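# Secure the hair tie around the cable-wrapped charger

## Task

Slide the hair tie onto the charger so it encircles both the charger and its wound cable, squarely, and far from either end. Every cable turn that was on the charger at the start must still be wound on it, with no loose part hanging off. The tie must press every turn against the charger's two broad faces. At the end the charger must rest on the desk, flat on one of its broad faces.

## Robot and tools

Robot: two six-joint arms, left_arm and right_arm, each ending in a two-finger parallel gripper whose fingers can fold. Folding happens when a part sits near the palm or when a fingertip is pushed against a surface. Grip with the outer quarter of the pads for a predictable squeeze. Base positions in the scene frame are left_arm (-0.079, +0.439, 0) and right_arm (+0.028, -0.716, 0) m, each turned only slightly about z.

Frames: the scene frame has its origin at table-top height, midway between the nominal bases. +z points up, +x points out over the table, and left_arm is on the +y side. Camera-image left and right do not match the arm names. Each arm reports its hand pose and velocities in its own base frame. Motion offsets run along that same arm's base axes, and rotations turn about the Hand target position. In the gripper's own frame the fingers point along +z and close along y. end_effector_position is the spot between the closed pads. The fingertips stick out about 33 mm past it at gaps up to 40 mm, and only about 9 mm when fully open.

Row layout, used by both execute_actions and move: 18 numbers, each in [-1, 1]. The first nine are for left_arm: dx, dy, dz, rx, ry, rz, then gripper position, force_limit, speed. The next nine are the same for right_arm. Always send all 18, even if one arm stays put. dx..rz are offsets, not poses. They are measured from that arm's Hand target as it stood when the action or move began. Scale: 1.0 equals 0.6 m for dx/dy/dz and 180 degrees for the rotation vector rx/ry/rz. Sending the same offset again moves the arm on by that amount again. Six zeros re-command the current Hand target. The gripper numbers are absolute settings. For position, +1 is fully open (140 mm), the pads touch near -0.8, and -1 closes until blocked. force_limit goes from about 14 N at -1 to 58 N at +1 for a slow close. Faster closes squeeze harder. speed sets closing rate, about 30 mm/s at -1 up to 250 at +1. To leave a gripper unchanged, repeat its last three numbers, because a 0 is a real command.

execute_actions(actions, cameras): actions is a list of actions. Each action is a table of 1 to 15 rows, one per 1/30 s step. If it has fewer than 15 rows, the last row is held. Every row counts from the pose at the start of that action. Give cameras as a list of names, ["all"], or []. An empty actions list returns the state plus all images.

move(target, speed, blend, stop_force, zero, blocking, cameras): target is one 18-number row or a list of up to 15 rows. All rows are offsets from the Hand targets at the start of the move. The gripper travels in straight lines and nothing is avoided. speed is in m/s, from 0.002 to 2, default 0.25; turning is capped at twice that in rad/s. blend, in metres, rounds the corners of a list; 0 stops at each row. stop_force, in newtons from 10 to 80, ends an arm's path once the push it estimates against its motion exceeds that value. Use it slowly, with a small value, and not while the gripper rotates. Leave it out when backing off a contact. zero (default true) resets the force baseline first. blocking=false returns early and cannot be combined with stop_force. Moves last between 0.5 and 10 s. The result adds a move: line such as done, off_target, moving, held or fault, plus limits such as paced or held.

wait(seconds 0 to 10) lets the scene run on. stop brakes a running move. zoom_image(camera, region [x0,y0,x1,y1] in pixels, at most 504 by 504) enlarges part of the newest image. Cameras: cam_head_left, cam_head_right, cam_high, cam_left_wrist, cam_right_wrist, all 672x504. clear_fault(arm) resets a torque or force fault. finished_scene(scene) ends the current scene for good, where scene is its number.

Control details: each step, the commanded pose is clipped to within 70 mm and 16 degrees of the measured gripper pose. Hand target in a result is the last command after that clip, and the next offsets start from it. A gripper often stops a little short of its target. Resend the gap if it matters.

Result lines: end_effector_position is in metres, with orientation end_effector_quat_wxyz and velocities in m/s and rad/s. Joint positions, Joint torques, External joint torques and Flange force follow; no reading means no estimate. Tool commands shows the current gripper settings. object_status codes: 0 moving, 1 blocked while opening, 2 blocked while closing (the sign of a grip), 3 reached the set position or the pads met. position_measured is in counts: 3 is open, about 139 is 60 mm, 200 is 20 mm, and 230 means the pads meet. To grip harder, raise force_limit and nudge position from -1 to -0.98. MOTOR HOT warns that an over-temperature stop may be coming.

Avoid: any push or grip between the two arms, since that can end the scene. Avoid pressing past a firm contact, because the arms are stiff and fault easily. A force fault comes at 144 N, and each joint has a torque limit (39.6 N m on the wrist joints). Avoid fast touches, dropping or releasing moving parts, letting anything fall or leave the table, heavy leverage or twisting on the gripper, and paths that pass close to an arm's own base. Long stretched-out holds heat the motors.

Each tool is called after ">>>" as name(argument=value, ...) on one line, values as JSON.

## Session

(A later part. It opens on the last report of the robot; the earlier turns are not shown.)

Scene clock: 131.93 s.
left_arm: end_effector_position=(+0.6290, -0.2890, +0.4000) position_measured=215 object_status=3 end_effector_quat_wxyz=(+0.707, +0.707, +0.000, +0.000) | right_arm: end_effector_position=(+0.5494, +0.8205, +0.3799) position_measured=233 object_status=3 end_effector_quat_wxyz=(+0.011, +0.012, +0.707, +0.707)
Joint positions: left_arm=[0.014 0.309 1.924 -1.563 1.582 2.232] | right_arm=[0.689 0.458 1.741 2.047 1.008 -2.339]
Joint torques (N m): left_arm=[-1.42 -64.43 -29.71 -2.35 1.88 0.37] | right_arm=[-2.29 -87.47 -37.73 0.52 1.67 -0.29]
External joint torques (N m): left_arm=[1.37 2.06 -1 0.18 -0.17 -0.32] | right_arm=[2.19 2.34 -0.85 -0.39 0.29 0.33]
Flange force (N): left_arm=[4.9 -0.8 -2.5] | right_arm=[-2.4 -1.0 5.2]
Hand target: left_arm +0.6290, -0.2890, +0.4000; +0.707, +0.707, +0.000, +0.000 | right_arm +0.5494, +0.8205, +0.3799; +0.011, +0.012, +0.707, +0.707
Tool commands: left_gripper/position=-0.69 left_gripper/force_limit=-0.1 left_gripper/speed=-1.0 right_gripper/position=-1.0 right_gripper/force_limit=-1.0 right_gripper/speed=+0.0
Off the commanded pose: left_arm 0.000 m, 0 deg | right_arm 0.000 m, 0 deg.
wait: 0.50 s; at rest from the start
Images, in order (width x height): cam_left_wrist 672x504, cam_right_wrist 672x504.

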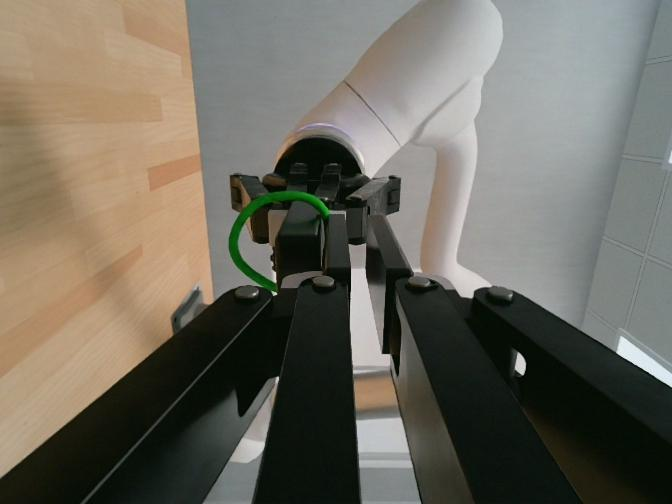

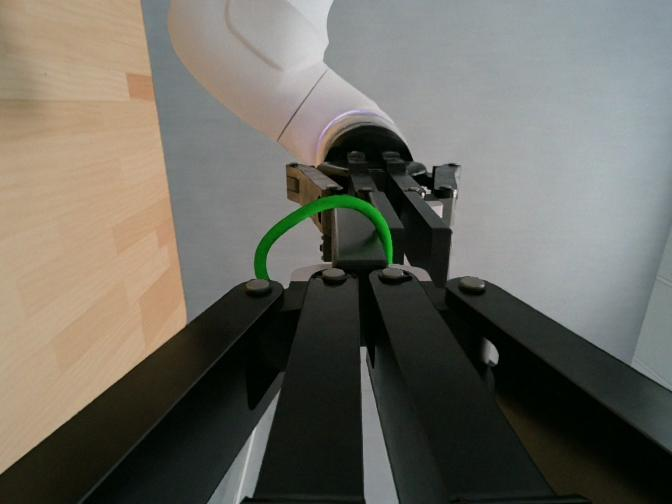

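>>> move(target=[0,0.25,0.0,0,0,0,-0.69,-0.1,-1,0,0,0,0,0,0,-1,-1,0], speed=0.12, cameras=["cam_left_wrist","cam_right_wrist"])

>>> zoom_image(camera="cam_right_wrist", region=[220, 140, 500, 350])

Scene clock: 137.87 s.
left_arm: end_effector_position=(+0.6290, -0.1390, +0.4000) position_measured=215 object_status=3 end_effector_quat_wxyz=(+0.707, +0.707, +0.000, +0.000) | right_arm: end_effector_position=(+0.5494, +0.8205, +0.3799) position_measured=233 object_status=3 end_effector_quat_wxyz=(+0.011, +0.012, +0.707, +0.707)
Joint positions: left_arm=[0.246 0.346 1.869 -1.422 1.767 2.23] | right_arm=[0.689 0.458 1.741 2.047 1.008 -2.339]
Joint torques (N m): left_arm=[-1.24 -67.64 -29.64 -1.89 1.86 0.36] | right_arm=[-2.08 -87.2 -37.79 0.47 1.68 -0.26]
External joint torques (N m): left_arm=[1.7 1.87 -0.89 0.26 -0.15 -0.31] | right_arm=[1.92 2.42 -0.68 -0.33 0.27 0.3]
Flange force (N): left_arm=[3.6 -0.8 -3.8] | right_arm=[-2.4 -1.3 4.8]
Hand target: left_arm +0.6290, -0.1390, +0.4000; +0.707, +0.707, +0.000, +0.000 | right_arm +0.5494, +0.8205, +0.3799; +0.011, +0.012, +0.707, +0.707
Off the commanded pose: left_arm 0.000 m, 0 deg | right_arm 0.000 m, 0 deg.
move: done
Images, in order (width x height): cam_left_wrist 672x504, cam_right_wrist 672x504.

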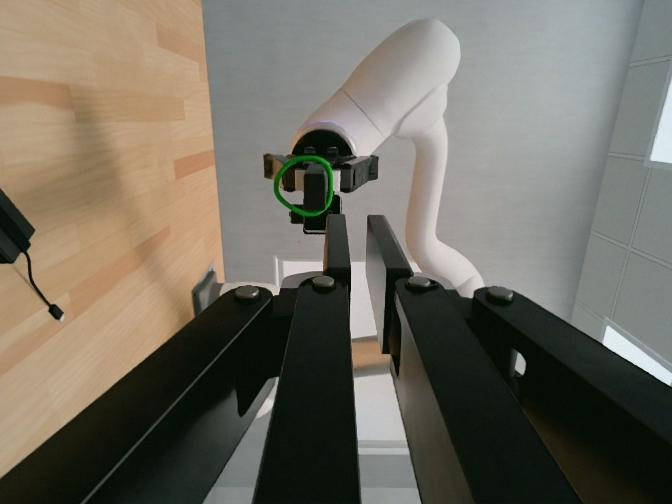

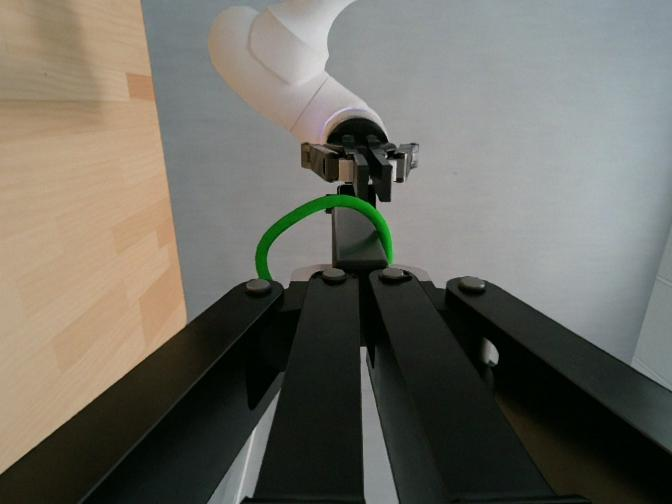

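Scaled by 1.800.

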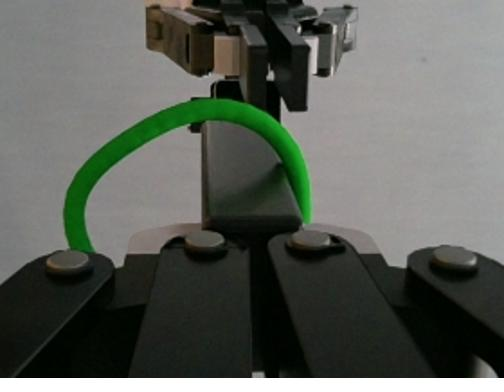

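>>> move(target=[0,0,0,0,0,0,-0.69,-0.1,-1,0,0,0,0,0,0,-0.444,0,-1], speed=0.12)

>>> move(target=[0,0,0,0,0,0,-0.69,-0.1,-1,0,0,0,0,0,0,-0.25,0,-1], speed=0.12, cameras=["cam_right_wrist"])

>>> zoom_image(camera="cam_right_wrist", region=[220, 140, 500, 350])

Scene clock: 142.83 s.
left_arm: end_effector_position=(+0.6290, -0.1390, +0.4000) position_measured=215 object_status=3 end_effector_quat_wxyz=(+0.707, +0.707, +0.000, +0.000) | right_arm: end_effector_position=(+0.5494, +0.8205, +0.3799) position_measured=185 object_status=0 end_effector_quat_wxyz=(+0.011, +0.012, +0.707, +0.707)
Joint positions: left_arm=[0.246 0.346 1.869 -1.422 1.767 2.23] | right_arm=[0.689 0.458 1.741 2.047 1.008 -2.339]
Joint torques (N m): left_arm=[-1.3 -68.06 -29.63 -1.83 1.85 0.37] | right_arm=[-2 -87.44 -37.82 0.49 1.7 -0.17]
External joint torques (N m): left_arm=[1.23 2.17 -0.94 0.17 -0.13 -0.32] | right_arm=[2.08 2.91 -0.6 -0.39 0.24 0.22]
Flange force (N): left_arm=[4.3 -1.0 -3.2] | right_arm=[-2.5 -1.9 5.3]
Hand target: left_arm +0.6290, -0.1390, +0.4000; +0.707, +0.707, +0.000, +0.000 | right_arm +0.5494, +0.8205, +0.3799; +0.011, +0.012, +0.707, +0.707
Off the commanded pose: left_arm 0.000 m, 0 deg | right_arm 0.000 m, 0 deg.
move: done

Scene clock: 143.60 s.
left_arm: end_effector_position=(+0.6290, -0.1390, +0.4000) position_measured=215 object_status=3 end_effector_quat_wxyz=(+0.707, +0.707, +0.000, +0.000) | right_arm: end_effector_position=(+0.5494, +0.8205, +0.3799) position_measured=160 object_status=0 end_effector_quat_wxyz=(+0.011, +0.012, +0.707, +0.707)
Joint positions: left_arm=[0.246 0.346 1.869 -1.422 1.767 2.23] | right_arm=[0.689 0.458 1.741 2.047 1.008 -2.339]
Joint torques (N m): left_arm=[-1.07 -67.61 -29.46 -1.87 1.85 0.39] | right_arm=[-2.18 -87.51 -37.77 0.47 1.69 -0.24]
External joint torques (N m): left_arm=[1.29 1.55 -1.14 0.21 -0.14 -0.34] | right_arm=[2.07 2.59 -0.65 -0.35 0.26 0.29]
Flange force (N): left_arm=[3.9 -0.2 -3.2] | right_arm=[-2.4 -1.4 5.1]
Hand target: left_arm +0.6290, -0.1390, +0.4000; +0.707, +0.707, +0.000, +0.000 | right_arm +0.5494, +0.8205, +0.3799; +0.011, +0.012, +0.707, +0.707
Off the commanded pose: left_arm 0.000 m, 0 deg | right_arm 0.000 m, 0 deg.
move: done
Images, in order (width x height): cam_right_wrist 672x504.

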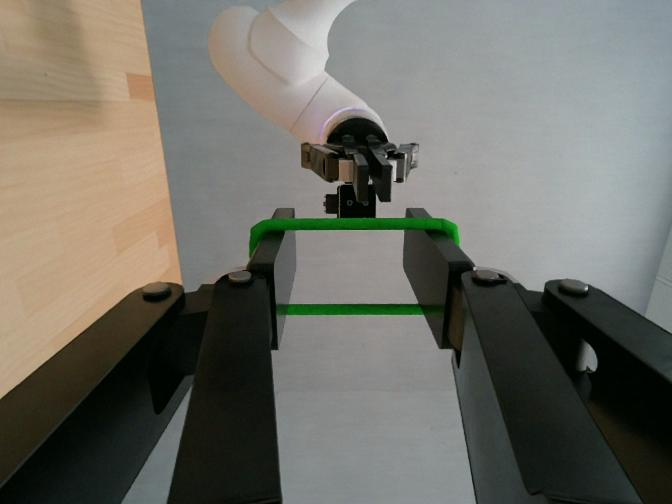

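Scaled by 1.800.

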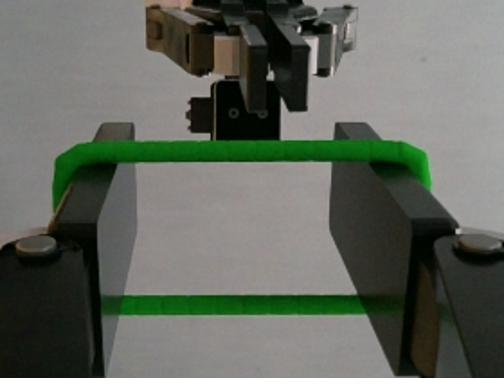

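>>> move(target=[0,0,0,0,0,0,-0.69,-0.1,-1,-0.03,-0.65,0.1,0,0,0,-0.25,0,-1], speed=0.3)

>>> move(target=[-0.3733,-0.6667,-0.315,0.526,-0.0692,0.323,0.175,0,-1,0,0,0,0,0,0,-0.25,0,-1], speed=0.3, cameras=["all"])

Scene clock: 169.93 s.
left_arm: end_effector_position=(+0.6290, -0.1390, +0.4000) position_measured=215 object_status=3 end_effector_quat_wxyz=(+0.707, +0.707, +0.000, +0.000) | right_arm: end_effector_position=(+0.5314, +0.4305, +0.4399) position_measured=160 object_status=3 end_effector_quat_wxyz=(+0.011, +0.012, +0.707, +0.707)
Joint positions: left_arm=[0.246 0.346 1.869 -1.422 1.767 2.23] | right_arm=[0.121 0.123 2.074 1.661 1.447 -2.202]
Joint torques (N m): left_arm=[-1.16 -67.48 -29.53 -1.88 1.86 0.36] | right_arm=[-2.46 -51.48 -36.75 2.36 1.36 -0.24]
External joint torques (N m): left_arm=[1.1 1.56 -1.04 0.22 -0.15 -0.31] | right_arm=[2.42 1.22 -0.44 -0.44 0.29 0.29]
Flange force (N): left_arm=[3.8 -0.4 -2.9] | right_arm=[-2.1 -0.3 4.1]
Hand target: left_arm +0.6290, -0.1390, +0.4000; +0.707, +0.707, +0.000, +0.000 | right_arm +0.5314, +0.4305, +0.4399; +0.011, +0.012, +0.707, +0.707
Off the commanded pose: left_arm 0.000 m, 0 deg | right_arm 0.000 m, 0 deg.
move: done

Scene clock: 173.63 s.
left_arm: end_effector_position=(+0.4050, -0.5390, +0.2111) position_measured=107 object_status=3 end_effector_quat_wxyz=(-0.099, +0.892, +0.239, +0.370) | right_arm: end_effector_position=(+0.5314, +0.4305, +0.4399) position_measured=160 object_status=3 end_effector_quat_wxyz=(+0.011, +0.012, +0.707, +0.707)
Joint positions: left_arm=[-1.324 0.343 1.774 0.769 1.367 -0.575] | right_arm=[0.121 0.123 2.074 1.661 1.447 -2.202]
Joint torques (N m): left_arm=[-1.31 -74.53 -36.18 4.23 1.23 0.36] | right_arm=[-1.9 -51.6 -36.75 2.35 1.38 -0.24]
External joint torques (N m): left_arm=[1.24 2.48 -0.98 0.08 -0.16 -0.36] | right_arm=[1.92 1.99 -0.41 -0.44 0.26 0.29]
Flange force (N): left_arm=[-1.1 5.6 1.7] | right_arm=[-3.3 -1.1 3.5]
Hand target: left_arm +0.4051, -0.5390, +0.2110; -0.099, +0.892, +0.239, +0.370 | right_arm +0.5314, +0.4305, +0.4399; +0.011, +0.012, +0.707, +0.707
Off the commanded pose: left_arm 0.000 m, 0 deg | right_arm 0.000 m, 0 deg.
move: done; limits=paced

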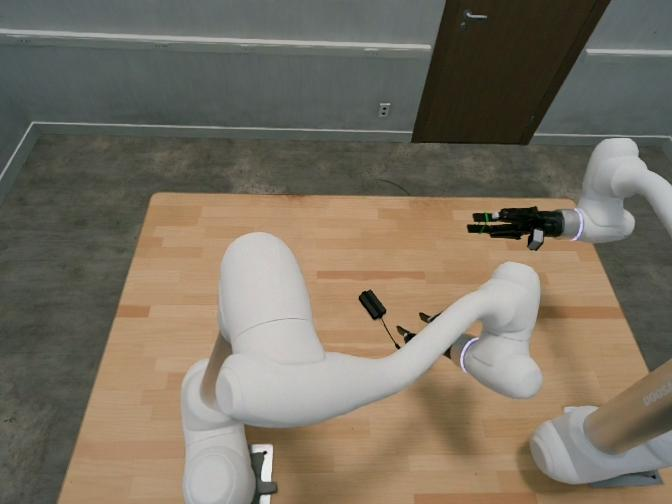

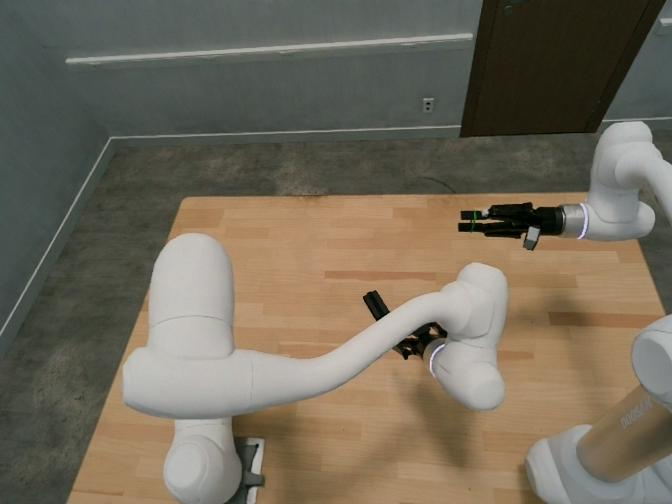

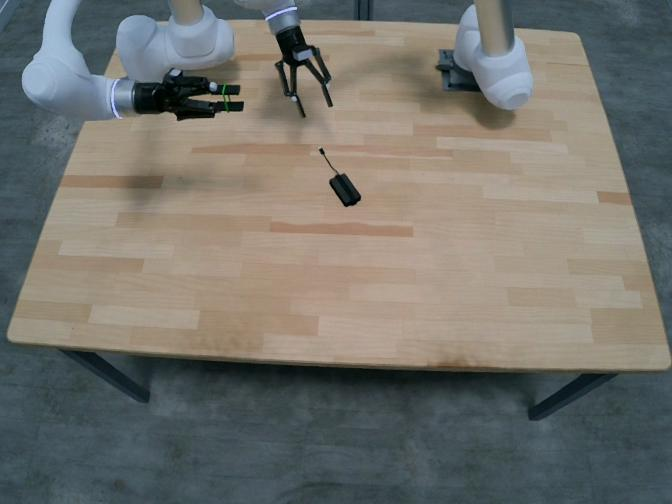

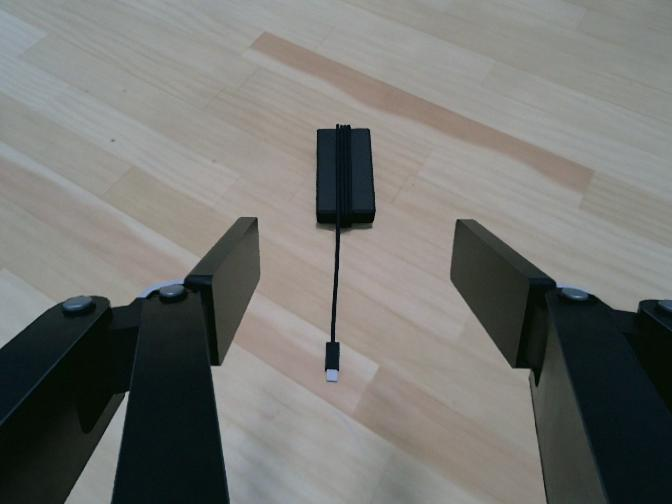

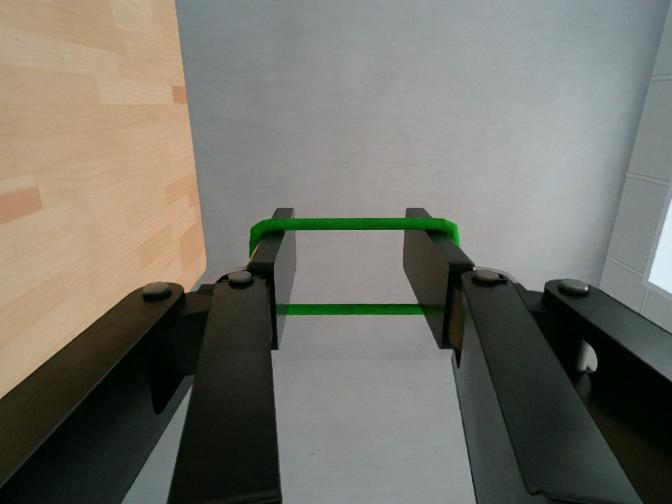

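>>> zoom_image(camera="cam_left_wrist", region=[260, 100, 430, 240])

Scaled by 2.965.

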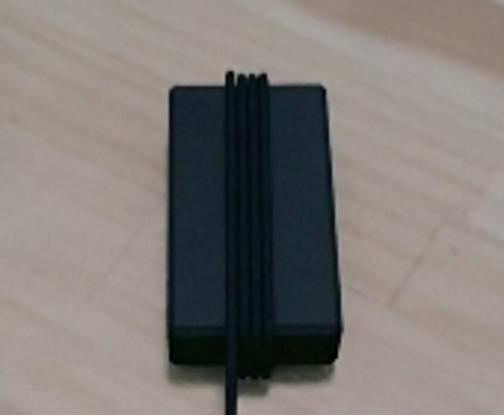

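>>> move(target=[0.1,0.0523,-0.1698,0,0,0.0067,0.175,0,-1,0,0,0,0,0,0,-0.25,0,-1], speed=0.2, cameras=["cam_left_wrist"])

>>> zoom_image(camera="cam_left_wrist", region=[240, 60, 450, 240])

Scene clock: 222.67 s.
left_arm: end_effector_position=(+0.4650, -0.5076, +0.1092) position_measured=107 object_status=3 end_effector_quat_wxyz=(-0.103, +0.890, +0.249, +0.369) | right_arm: end_effector_position=(+0.5314, +0.4305, +0.4399) position_measured=160 object_status=3 end_effector_quat_wxyz=(+0.011, +0.012, +0.707, +0.707)
Joint positions: left_arm=[-1.225 0.437 1.857 0.84 1.199 -0.662] | right_arm=[0.121 0.123 2.074 1.661 1.447 -2.202]
Joint torques (N m): left_arm=[-1.76 -78.63 -32.28 3.55 1.36 0.31] | right_arm=[-2.17 -51.41 -36.78 2.36 1.4 -0.26]
External joint torques (N m): left_arm=[1.79 0.96 -1.18 0.09 -0.14 -0.31] | right_arm=[2.06 1.04 -0.59 -0.4 0.25 0.31]
Flange force (N): left_arm=[0.7 3.8 2.1] | right_arm=[-2.2 0.1 3.5]
Hand target: left_arm +0.4651, -0.5076, +0.1092; -0.103, +0.890, +0.249, +0.369 | right_arm +0.5314, +0.4305, +0.4399; +0.011, +0.012, +0.707, +0.707
Off the commanded pose: left_arm 0.000 m, 0 deg | right_arm 0.000 m, 0 deg.
move: done
Images, in order (width x height): cam_left_wrist 672x504.

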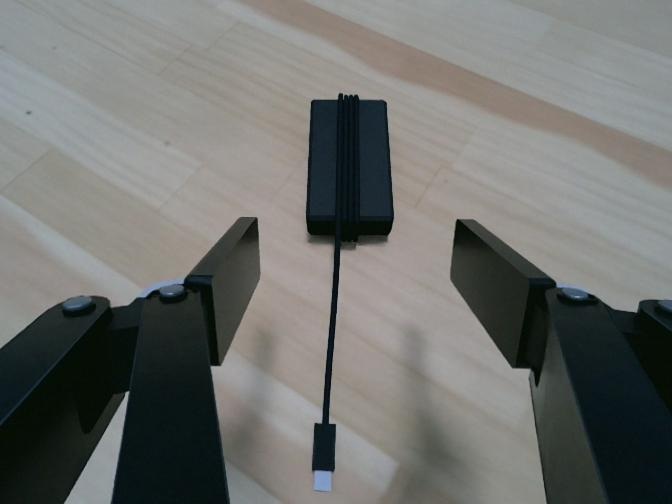

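Scaled by 2.400.

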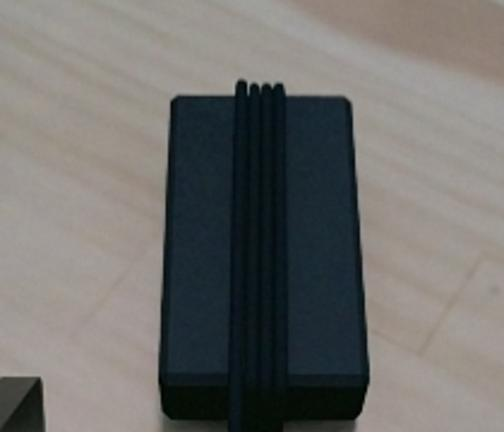

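>>> zoom_image(camera="cam_left_wrist", region=[296, 190, 406, 250])

>>> zoom_image(camera="cam_left_wrist", region=[296, 85, 406, 145])

Scaled by 4.582.

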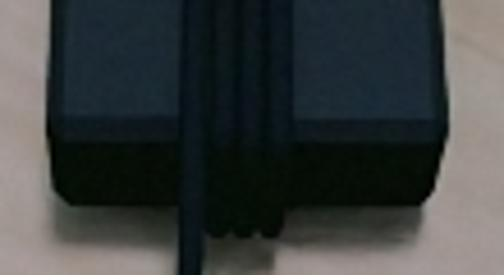

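Scaled by 4.582.

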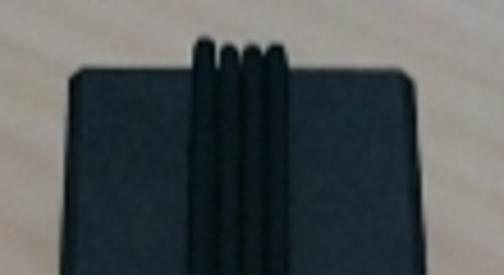

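>>> move(target=[0.1035,0.0607,-0.12,0,0,0,0.175,0,-1,0,0,0,0,0,0,-0.25,0,-1], speed=0.1, cameras=["cam_left_wrist"])

Scene clock: 246.53 s.
left_arm: end_effector_position=(+0.5271, -0.4712, +0.0372) position_measured=107 object_status=3 end_effector_quat_wxyz=(-0.103, +0.890, +0.249, +0.369) | right_arm: end_effector_position=(+0.5314, +0.4305, +0.4399) position_measured=160 object_status=3 end_effector_quat_wxyz=(+0.011, +0.012, +0.707, +0.707)
Joint positions: left_arm=[-1.119 0.517 1.903 0.938 1.063 -0.718] | right_arm=[0.121 0.123 2.074 1.661 1.447 -2.202]
Joint torques (N m): left_arm=[-1.44 -83.35 -29.23 2.9 1.51 0.32] | right_arm=[-2.17 -51.67 -36.81 2.37 1.41 -0.22]
External joint torques (N m): left_arm=[1.19 1.43 -1.19 0.12 -0.21 -0.32] | right_arm=[2.11 1.64 -0.48 -0.43 0.24 0.27]
Flange force (N): left_arm=[-0.4 3.8 2.7] | right_arm=[-2.8 -0.7 3.8]
Hand target: left_arm +0.5272, -0.4712, +0.0372; -0.103, +0.890, +0.249, +0.369 | right_arm +0.5314, +0.4305, +0.4399; +0.011, +0.012, +0.707, +0.707
Off the commanded pose: left_arm 0.000 m, 0 deg | right_arm 0.000 m, 0 deg.
move: done
Images, in order (width x height): cam_left_wrist 672x504.

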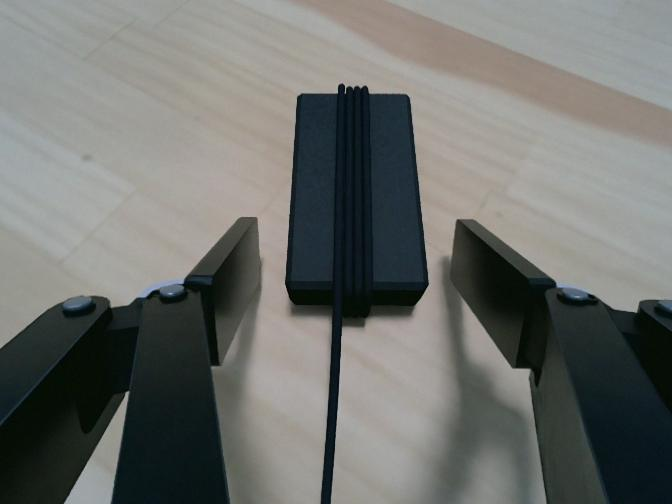

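>>> move(target=[0.0029,0.0017,0,0,0,0,0.175,0,-1,0,0,0,0,0,0,-0.25,0,-1], speed=0.05)

>>> move(target=[0,0,0,0,0,0,-1,0,-1,0,0,0,0,0,0,-0.25,0,-1], speed=0.05, cameras=["cam_left_wrist"])

>>> wait(seconds=1, cameras=["cam_left_wrist"])

Scene clock: 252.87 s.
left_arm: end_effector_position=(+0.5289, -0.4702, +0.0371) position_measured=107 object_status=3 end_effector_quat_wxyz=(-0.103, +0.890, +0.249, +0.369) | right_arm: end_effector_position=(+0.5314, +0.4305, +0.4399) position_measured=160 object_status=3 end_effector_quat_wxyz=(+0.011, +0.012, +0.707, +0.707)
Joint positions: left_arm=[-1.116 0.517 1.903 0.94 1.061 -0.716] | right_arm=[0.121 0.123 2.074 1.661 1.447 -2.202]
Joint torques (N m): left_arm=[-1.52 -83.43 -29.39 2.91 1.52 0.36] | right_arm=[-2.11 -51.51 -36.78 2.35 1.41 -0.24]
External joint torques (N m): left_arm=[1.69 1.62 -0.97 0.1 -0.21 -0.36] | right_arm=[2.12 1.07 -0.57 -0.41 0.25 0.29]
Flange force (N): left_arm=[-0.1 3.6 3.5] | right_arm=[-2.1 0.0 3.7]
Hand target: left_arm +0.5289, -0.4702, +0.0372; -0.103, +0.890, +0.249, +0.369 | right_arm +0.5314, +0.4305, +0.4399; +0.011, +0.012, +0.707, +0.707
Off the commanded pose: left_arm 0.000 m, 0 deg | right_arm 0.000 m, 0 deg.
move: done

Scene clock: 254.23 s.
left_arm: end_effector_position=(+0.5289, -0.4701, +0.0371) position_measured=150 object_status=0 end_effector_quat_wxyz=(-0.103, +0.890, +0.249, +0.369) | right_arm: end_effector_position=(+0.5314, +0.4305, +0.4399) position_measured=160 object_status=3 end_effector_quat_wxyz=(+0.011, +0.012, +0.707, +0.707)
Joint positions: left_arm=[-1.116 0.517 1.903 0.94 1.061 -0.716] | right_arm=[0.121 0.123 2.074 1.661 1.447 -2.202]
Joint torques (N m): left_arm=[0.11 -81.64 -28.61 2.91 1.16 0.35] | right_arm=[-2.21 -51.5 -36.69 2.37 1.42 -0.28]
External joint torques (N m): left_arm=[0.04 -0.35 -1.81 0.11 0.16 -0.35] | right_arm=[2.13 1.64 -0.65 -0.44 0.23 0.33]
Flange force (N): left_arm=[0.2 3.1 -0.7] | right_arm=[-3.1 -0.4 3.9]
Hand target: left_arm +0.5289, -0.4702, +0.0372; -0.103, +0.890, +0.249, +0.369 | right_arm +0.5314, +0.4305, +0.4399; +0.011, +0.012, +0.707, +0.707
Off the commanded pose: left_arm 0.000 m, 0 deg | right_arm 0.000 m, 0 deg.
move: done
Images, in order (width x height): cam_left_wrist 672x504.

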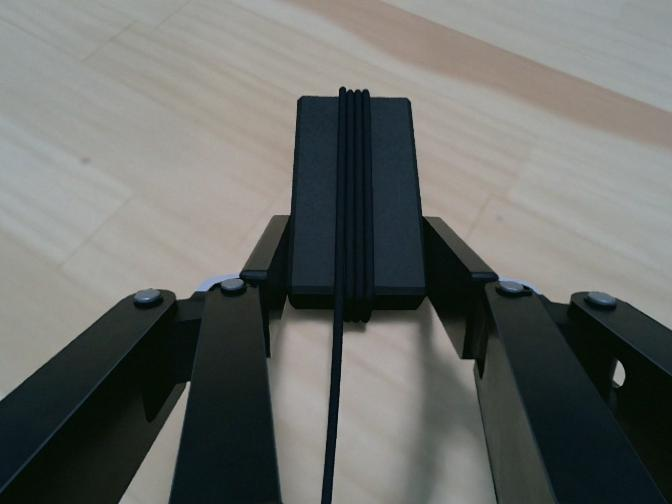

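Scene clock: 255.23 s.
left_arm: end_effector_position=(+0.5289, -0.4701, +0.0372) position_measured=150 object_status=2 end_effector_quat_wxyz=(-0.103, +0.890, +0.249, +0.369) | right_arm: end_effector_position=(+0.5314, +0.4305, +0.4399) position_measured=160 object_status=3 end_effector_quat_wxyz=(+0.011, +0.012, +0.707, +0.707)
Joint positions: left_arm=[-1.116 0.517 1.903 0.94 1.061 -0.716] | right_arm=[0.121 0.123 2.074 1.661 1.447 -2.202]
Joint torques (N m): left_arm=[-0.28 -82.02 -28.74 3 1.22 0.28] | right_arm=[-2.04 -51.3 -36.72 2.35 1.41 -0.22]
External joint torques (N m): left_arm=[0.68 0.09 -1.63 0 0.1 -0.28] | right_arm=[2.03 1.6 -0.51 -0.42 0.24 0.27]
Flange force (N): left_arm=[0.5 3.3 0.3] | right_arm=[-2.8 -0.6 3.7]
Hand target: left_arm +0.5289, -0.4702, +0.0372; -0.103, +0.890, +0.249, +0.369 | right_arm +0.5314, +0.4305, +0.4399; +0.011, +0.012, +0.707, +0.707
Tool commands: left_gripper/position=-1.0 left_gripper/force_limit=+0.0 left_gripper/speed=-1.0 right_gripper/position=-0.25 right_gripper/force_limit=+0.0 right_gripper/speed=-1.0
Off the commanded pose: left_arm 0.000 m, 0 deg | right_arm 0.000 m, 0 deg.
wait: 1.00 s; at rest by 0.17 s
Images, in order (width x height): cam_left_wrist 672x504.

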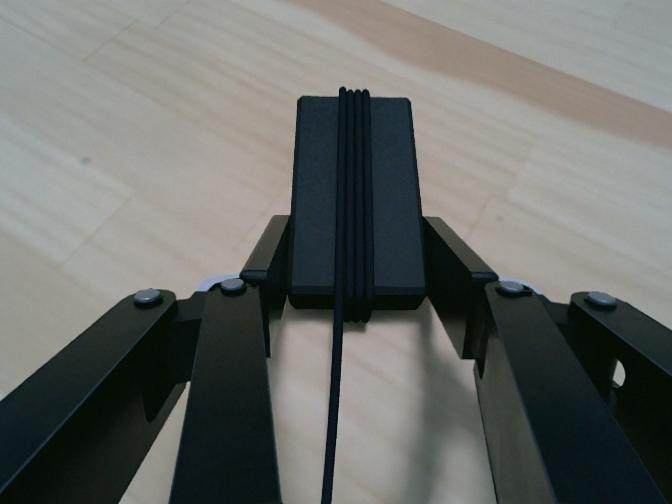

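>>> move(target=[[0,0,0.1333,0,0,0,-1,0,-1,0,0,0,0,0,0,-0.25,0,-1],[0.0765,-0.109,0.2715,-0.0724,-0.1291,-0.664,-1,0,-1,0,0,0,0,0,0,-0.25,0,-1]], speed=[0.08,0.2], blend=[0.02,0], cameras=["all"])

Scene clock: 285.80 s.
left_arm: end_effector_position=(+0.5748, -0.5356, +0.2001) position_measured=150 object_status=2 end_effector_quat_wxyz=(+0.390, +0.589, -0.590, +0.391) | right_arm: end_effector_position=(+0.5314, +0.4305, +0.4399) position_measured=160 object_status=3 end_effector_quat_wxyz=(+0.011, +0.012, +0.707, +0.707)
Joint positions: left_arm=[-0.435 0.375 1.992 4.707 0.988 -2.432] | right_arm=[0.121 0.123 2.074 1.661 1.447 -2.202]
Joint torques (N m): left_arm=[-1.36 -70.1 -28.36 -2.58 2.55 0.3] | right_arm=[-2.35 -51.4 -36.79 2.37 1.37 -0.26]
External joint torques (N m): left_arm=[1.56 4.26 0.82 0.93 -0.88 -0.3] | right_arm=[2.31 1.15 -0.48 -0.43 0.29 0.3]
Flange force (N): left_arm=[-4.0 -5.2 0.9] | right_arm=[-2.1 -0.1 3.9]
Hand target: left_arm +0.5748, -0.5356, +0.2001; +0.390, +0.589, -0.590, +0.391 | right_arm +0.5314, +0.4305, +0.4399; +0.011, +0.012, +0.707, +0.707
Off the commanded pose: left_arm 0.000 m, 0 deg | right_arm 0.000 m, 0 deg.
move: done

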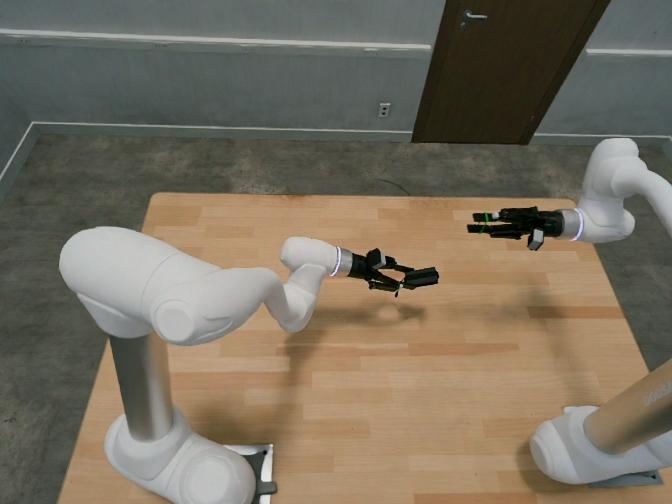

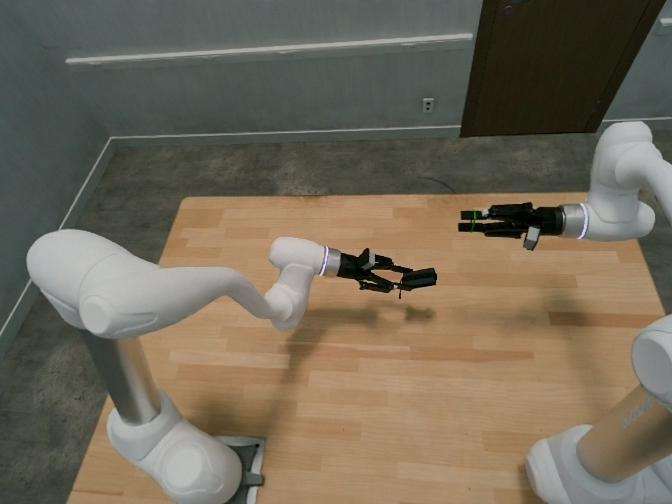

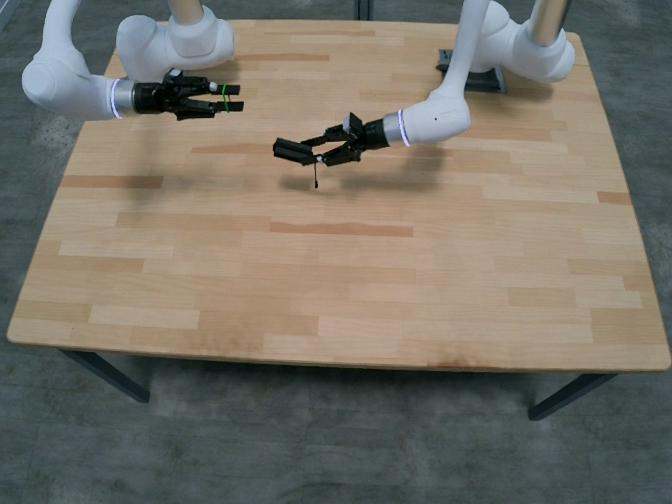

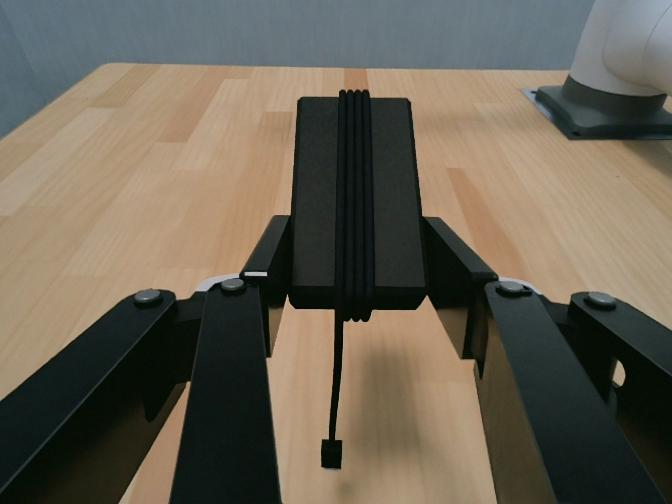

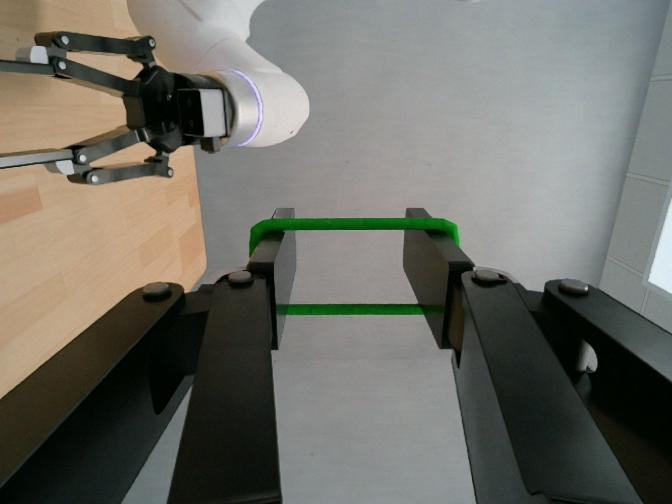

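>>> move(target=[0,0,0,0,0,0,-1,0,-1,0,0,0,0,0,0,-0.079,0,-1], speed=0.12)

>>> move(target=[0,0,0,0,0,0,-1,0,-1,-0.0728,0.0118,-0.3243,-0.0821,0.4953,-0.0938,-0.079,0,-1], speed=0.3, cameras=["all"])

>>> zoom_image(camera="cam_right_wrist", region=[200, 100, 500, 325])

Scene clock: 305.20 s.
left_arm: end_effector_position=(+0.5748, -0.5356, +0.2001) position_measured=150 object_status=2 end_effector_quat_wxyz=(+0.390, +0.589, -0.590, +0.391) | right_arm: end_effector_position=(+0.5314, +0.4305, +0.4399) position_measured=139 object_status=0 end_effector_quat_wxyz=(+0.011, +0.012, +0.707, +0.707)
Joint positions: left_arm=[-0.435 0.375 1.992 4.707 0.988 -2.432] | right_arm=[0.121 0.123 2.074 1.661 1.447 -2.202]
Joint torques (N m): left_arm=[-1.31 -70.15 -28.35 -2.54 2.55 0.32] | right_arm=[-1.95 -51.25 -36.73 2.34 1.42 -0.23]
External joint torques (N m): left_arm=[1.22 4.52 0.83 0.89 -0.87 -0.32] | right_arm=[1.92 1.31 -0.54 -0.42 0.23 0.28]
Flange force (N): left_arm=[-4.1 -5.2 1.6] | right_arm=[-2.5 -0.3 3.4]
Hand target: left_arm +0.5748, -0.5356, +0.2001; +0.390, +0.589, -0.590, +0.391 | right_arm +0.5314, +0.4305, +0.4399; +0.011, +0.012, +0.707, +0.707
Off the commanded pose: left_arm 0.000 m, 0 deg | right_arm 0.000 m, 0 deg.
move: done

Scene clock: 308.30 s.
left_arm: end_effector_position=(+0.5748, -0.5356, +0.2001) position_measured=150 object_status=2 end_effector_quat_wxyz=(+0.390, +0.589, -0.590, +0.391) | right_arm: end_effector_position=(+0.4877, +0.4376, +0.2453) position_measured=139 object_status=3 end_effector_quat_wxyz=(-0.391, +0.593, +0.579, +0.400)
Joint positions: left_arm=[-0.435 0.375 1.992 4.707 0.988 -2.432] | right_arm=[0.194 0.162 2.192 1.435 1.153 -0.713]
Joint torques (N m): left_arm=[-1.18 -69.96 -28.28 -2.61 2.57 0.32] | right_arm=[-2.11 -51.99 -33.25 2.64 1.46 -0.33]
External joint torques (N m): left_arm=[1.3 4.32 0.75 0.96 -0.9 -0.32] | right_arm=[2.16 1.41 -0.43 -0.43 0.24 0.33]
Flange force (N): left_arm=[-3.8 -5.2 1.3] | right_arm=[1.2 2.1 4.1]
Hand target: left_arm +0.5748, -0.5356, +0.2001; +0.390, +0.589, -0.590, +0.391 | right_arm +0.4877, +0.4376, +0.2453; -0.391, +0.593, +0.579, +0.400
Off the commanded pose: left_arm 0.000 m, 0 deg | right_arm 0.000 m, 0 deg.
move: done

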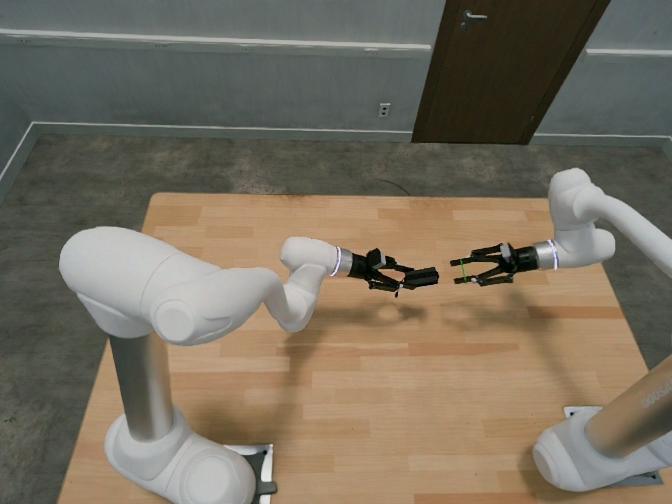

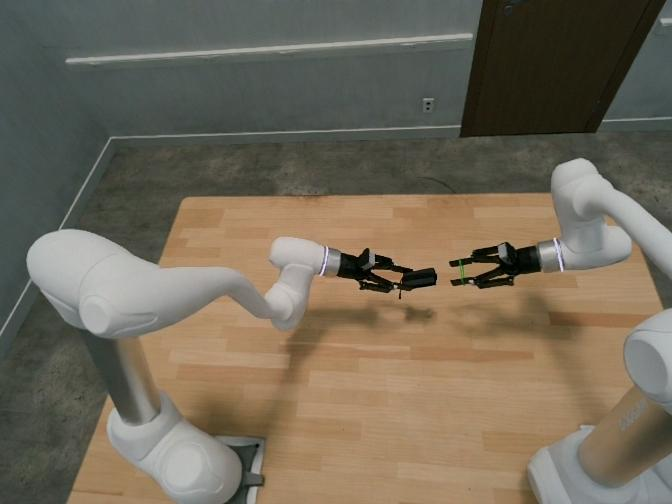

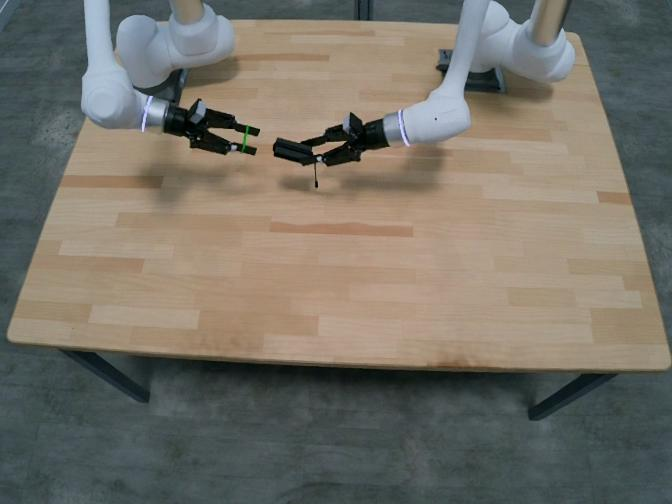

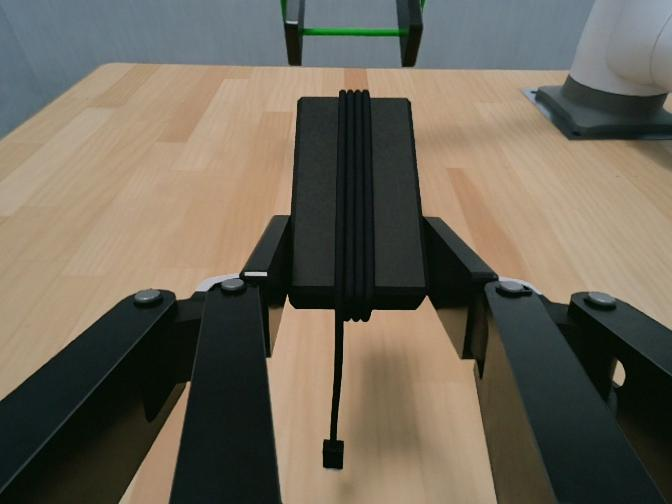

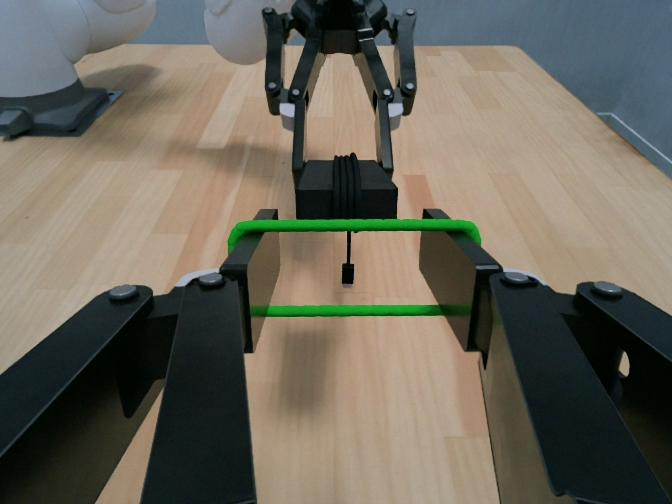

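Scaled by 1.680.

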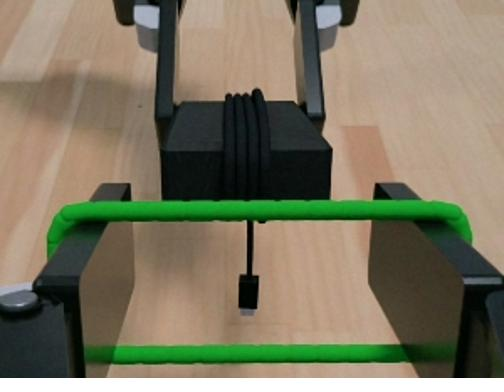

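>>> move(target=[0,0,0,0,0,0,-1,0,-1,0.0014,0.0587,-0.0238,0,0,0,-0.079,0,-1], speed=0.1, cameras=["all"])

>>> zoom_image(camera="cam_right_wrist", region=[200, 150, 500, 375])

>>> zoom_image(camera="cam_left_wrist", region=[250, 0, 460, 150])

Scene clock: 332.83 s.
left_arm: end_effector_position=(+0.5748, -0.5356, +0.2001) position_measured=150 object_status=2 end_effector_quat_wxyz=(+0.390, +0.589, -0.590, +0.391) | right_arm: end_effector_position=(+0.4886, +0.4728, +0.2311) position_measured=139 object_status=3 end_effector_quat_wxyz=(-0.391, +0.593, +0.579, +0.400)
Joint positions: left_arm=[-0.435 0.375 1.992 4.707 0.988 -2.432] | right_arm=[0.262 0.198 2.183 1.493 1.103 -0.736]
Joint torques (N m): left_arm=[-1.24 -69.84 -28.32 -2.57 2.55 0.3] | right_arm=[-2.07 -55.23 -32.67 2.38 1.47 -0.31]
External joint torques (N m): left_arm=[1.04 4.09 0.75 0.9 -0.87 -0.3] | right_arm=[1.81 1.82 -0.47 -0.4 0.26 0.31]
Flange force (N): left_arm=[-3.5 -4.7 1.5] | right_arm=[0.5 2.6 3.9]
Hand target: left_arm +0.5748, -0.5356, +0.2001; +0.390, +0.589, -0.590, +0.391 | right_arm +0.4885, +0.4728, +0.2310; -0.391, +0.593, +0.579, +0.400
Off the commanded pose: left_arm 0.000 m, 0 deg | right_arm 0.000 m, 0 deg.
move: done

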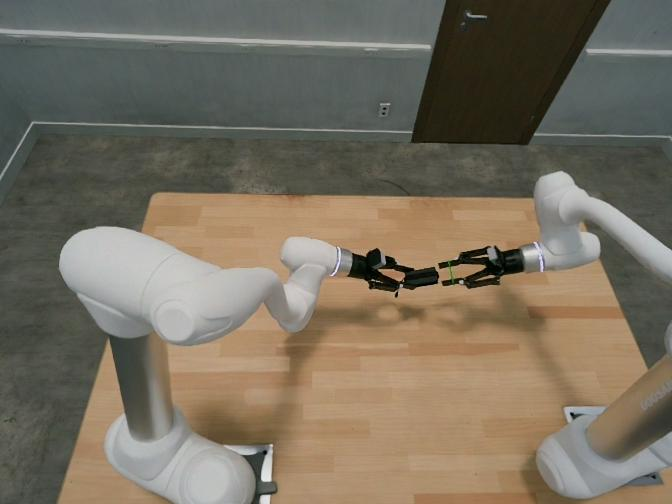

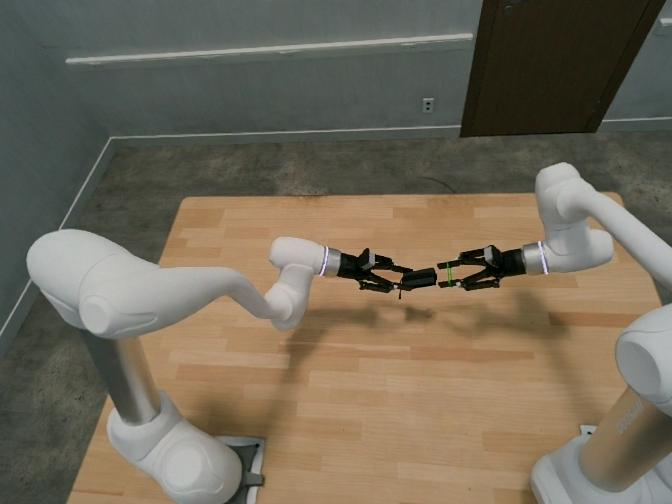

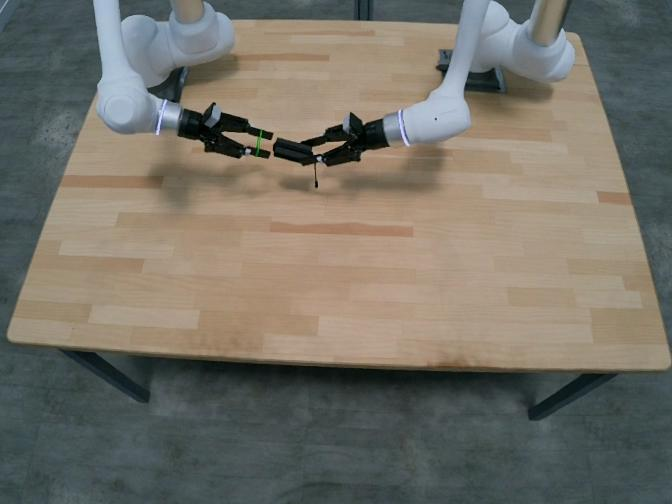

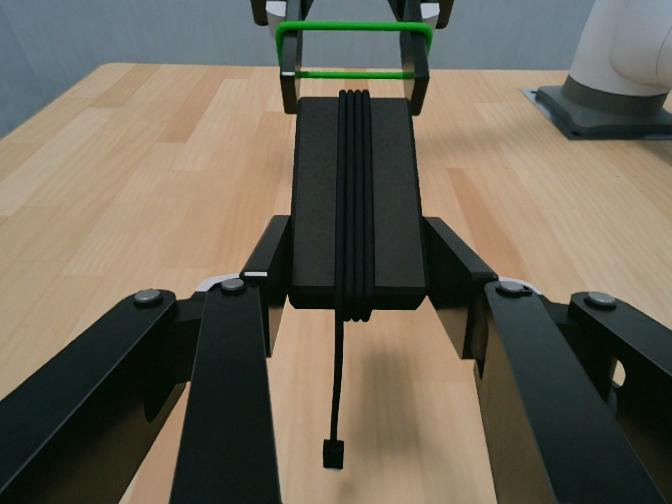

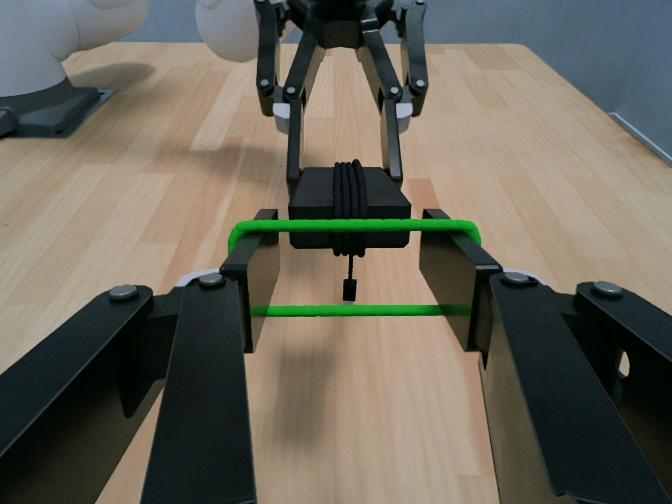

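Scaled by 1.680.

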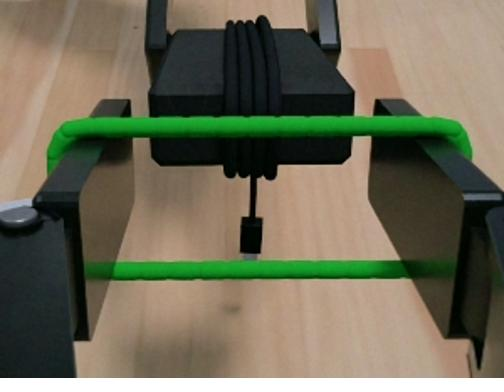

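Scaled by 2.400.

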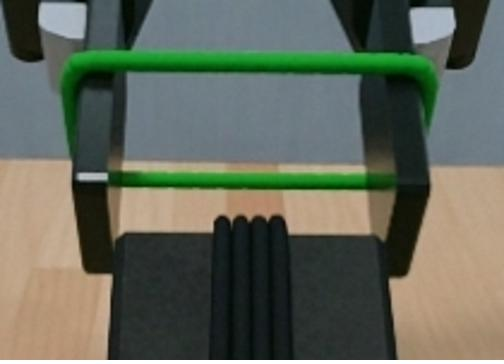

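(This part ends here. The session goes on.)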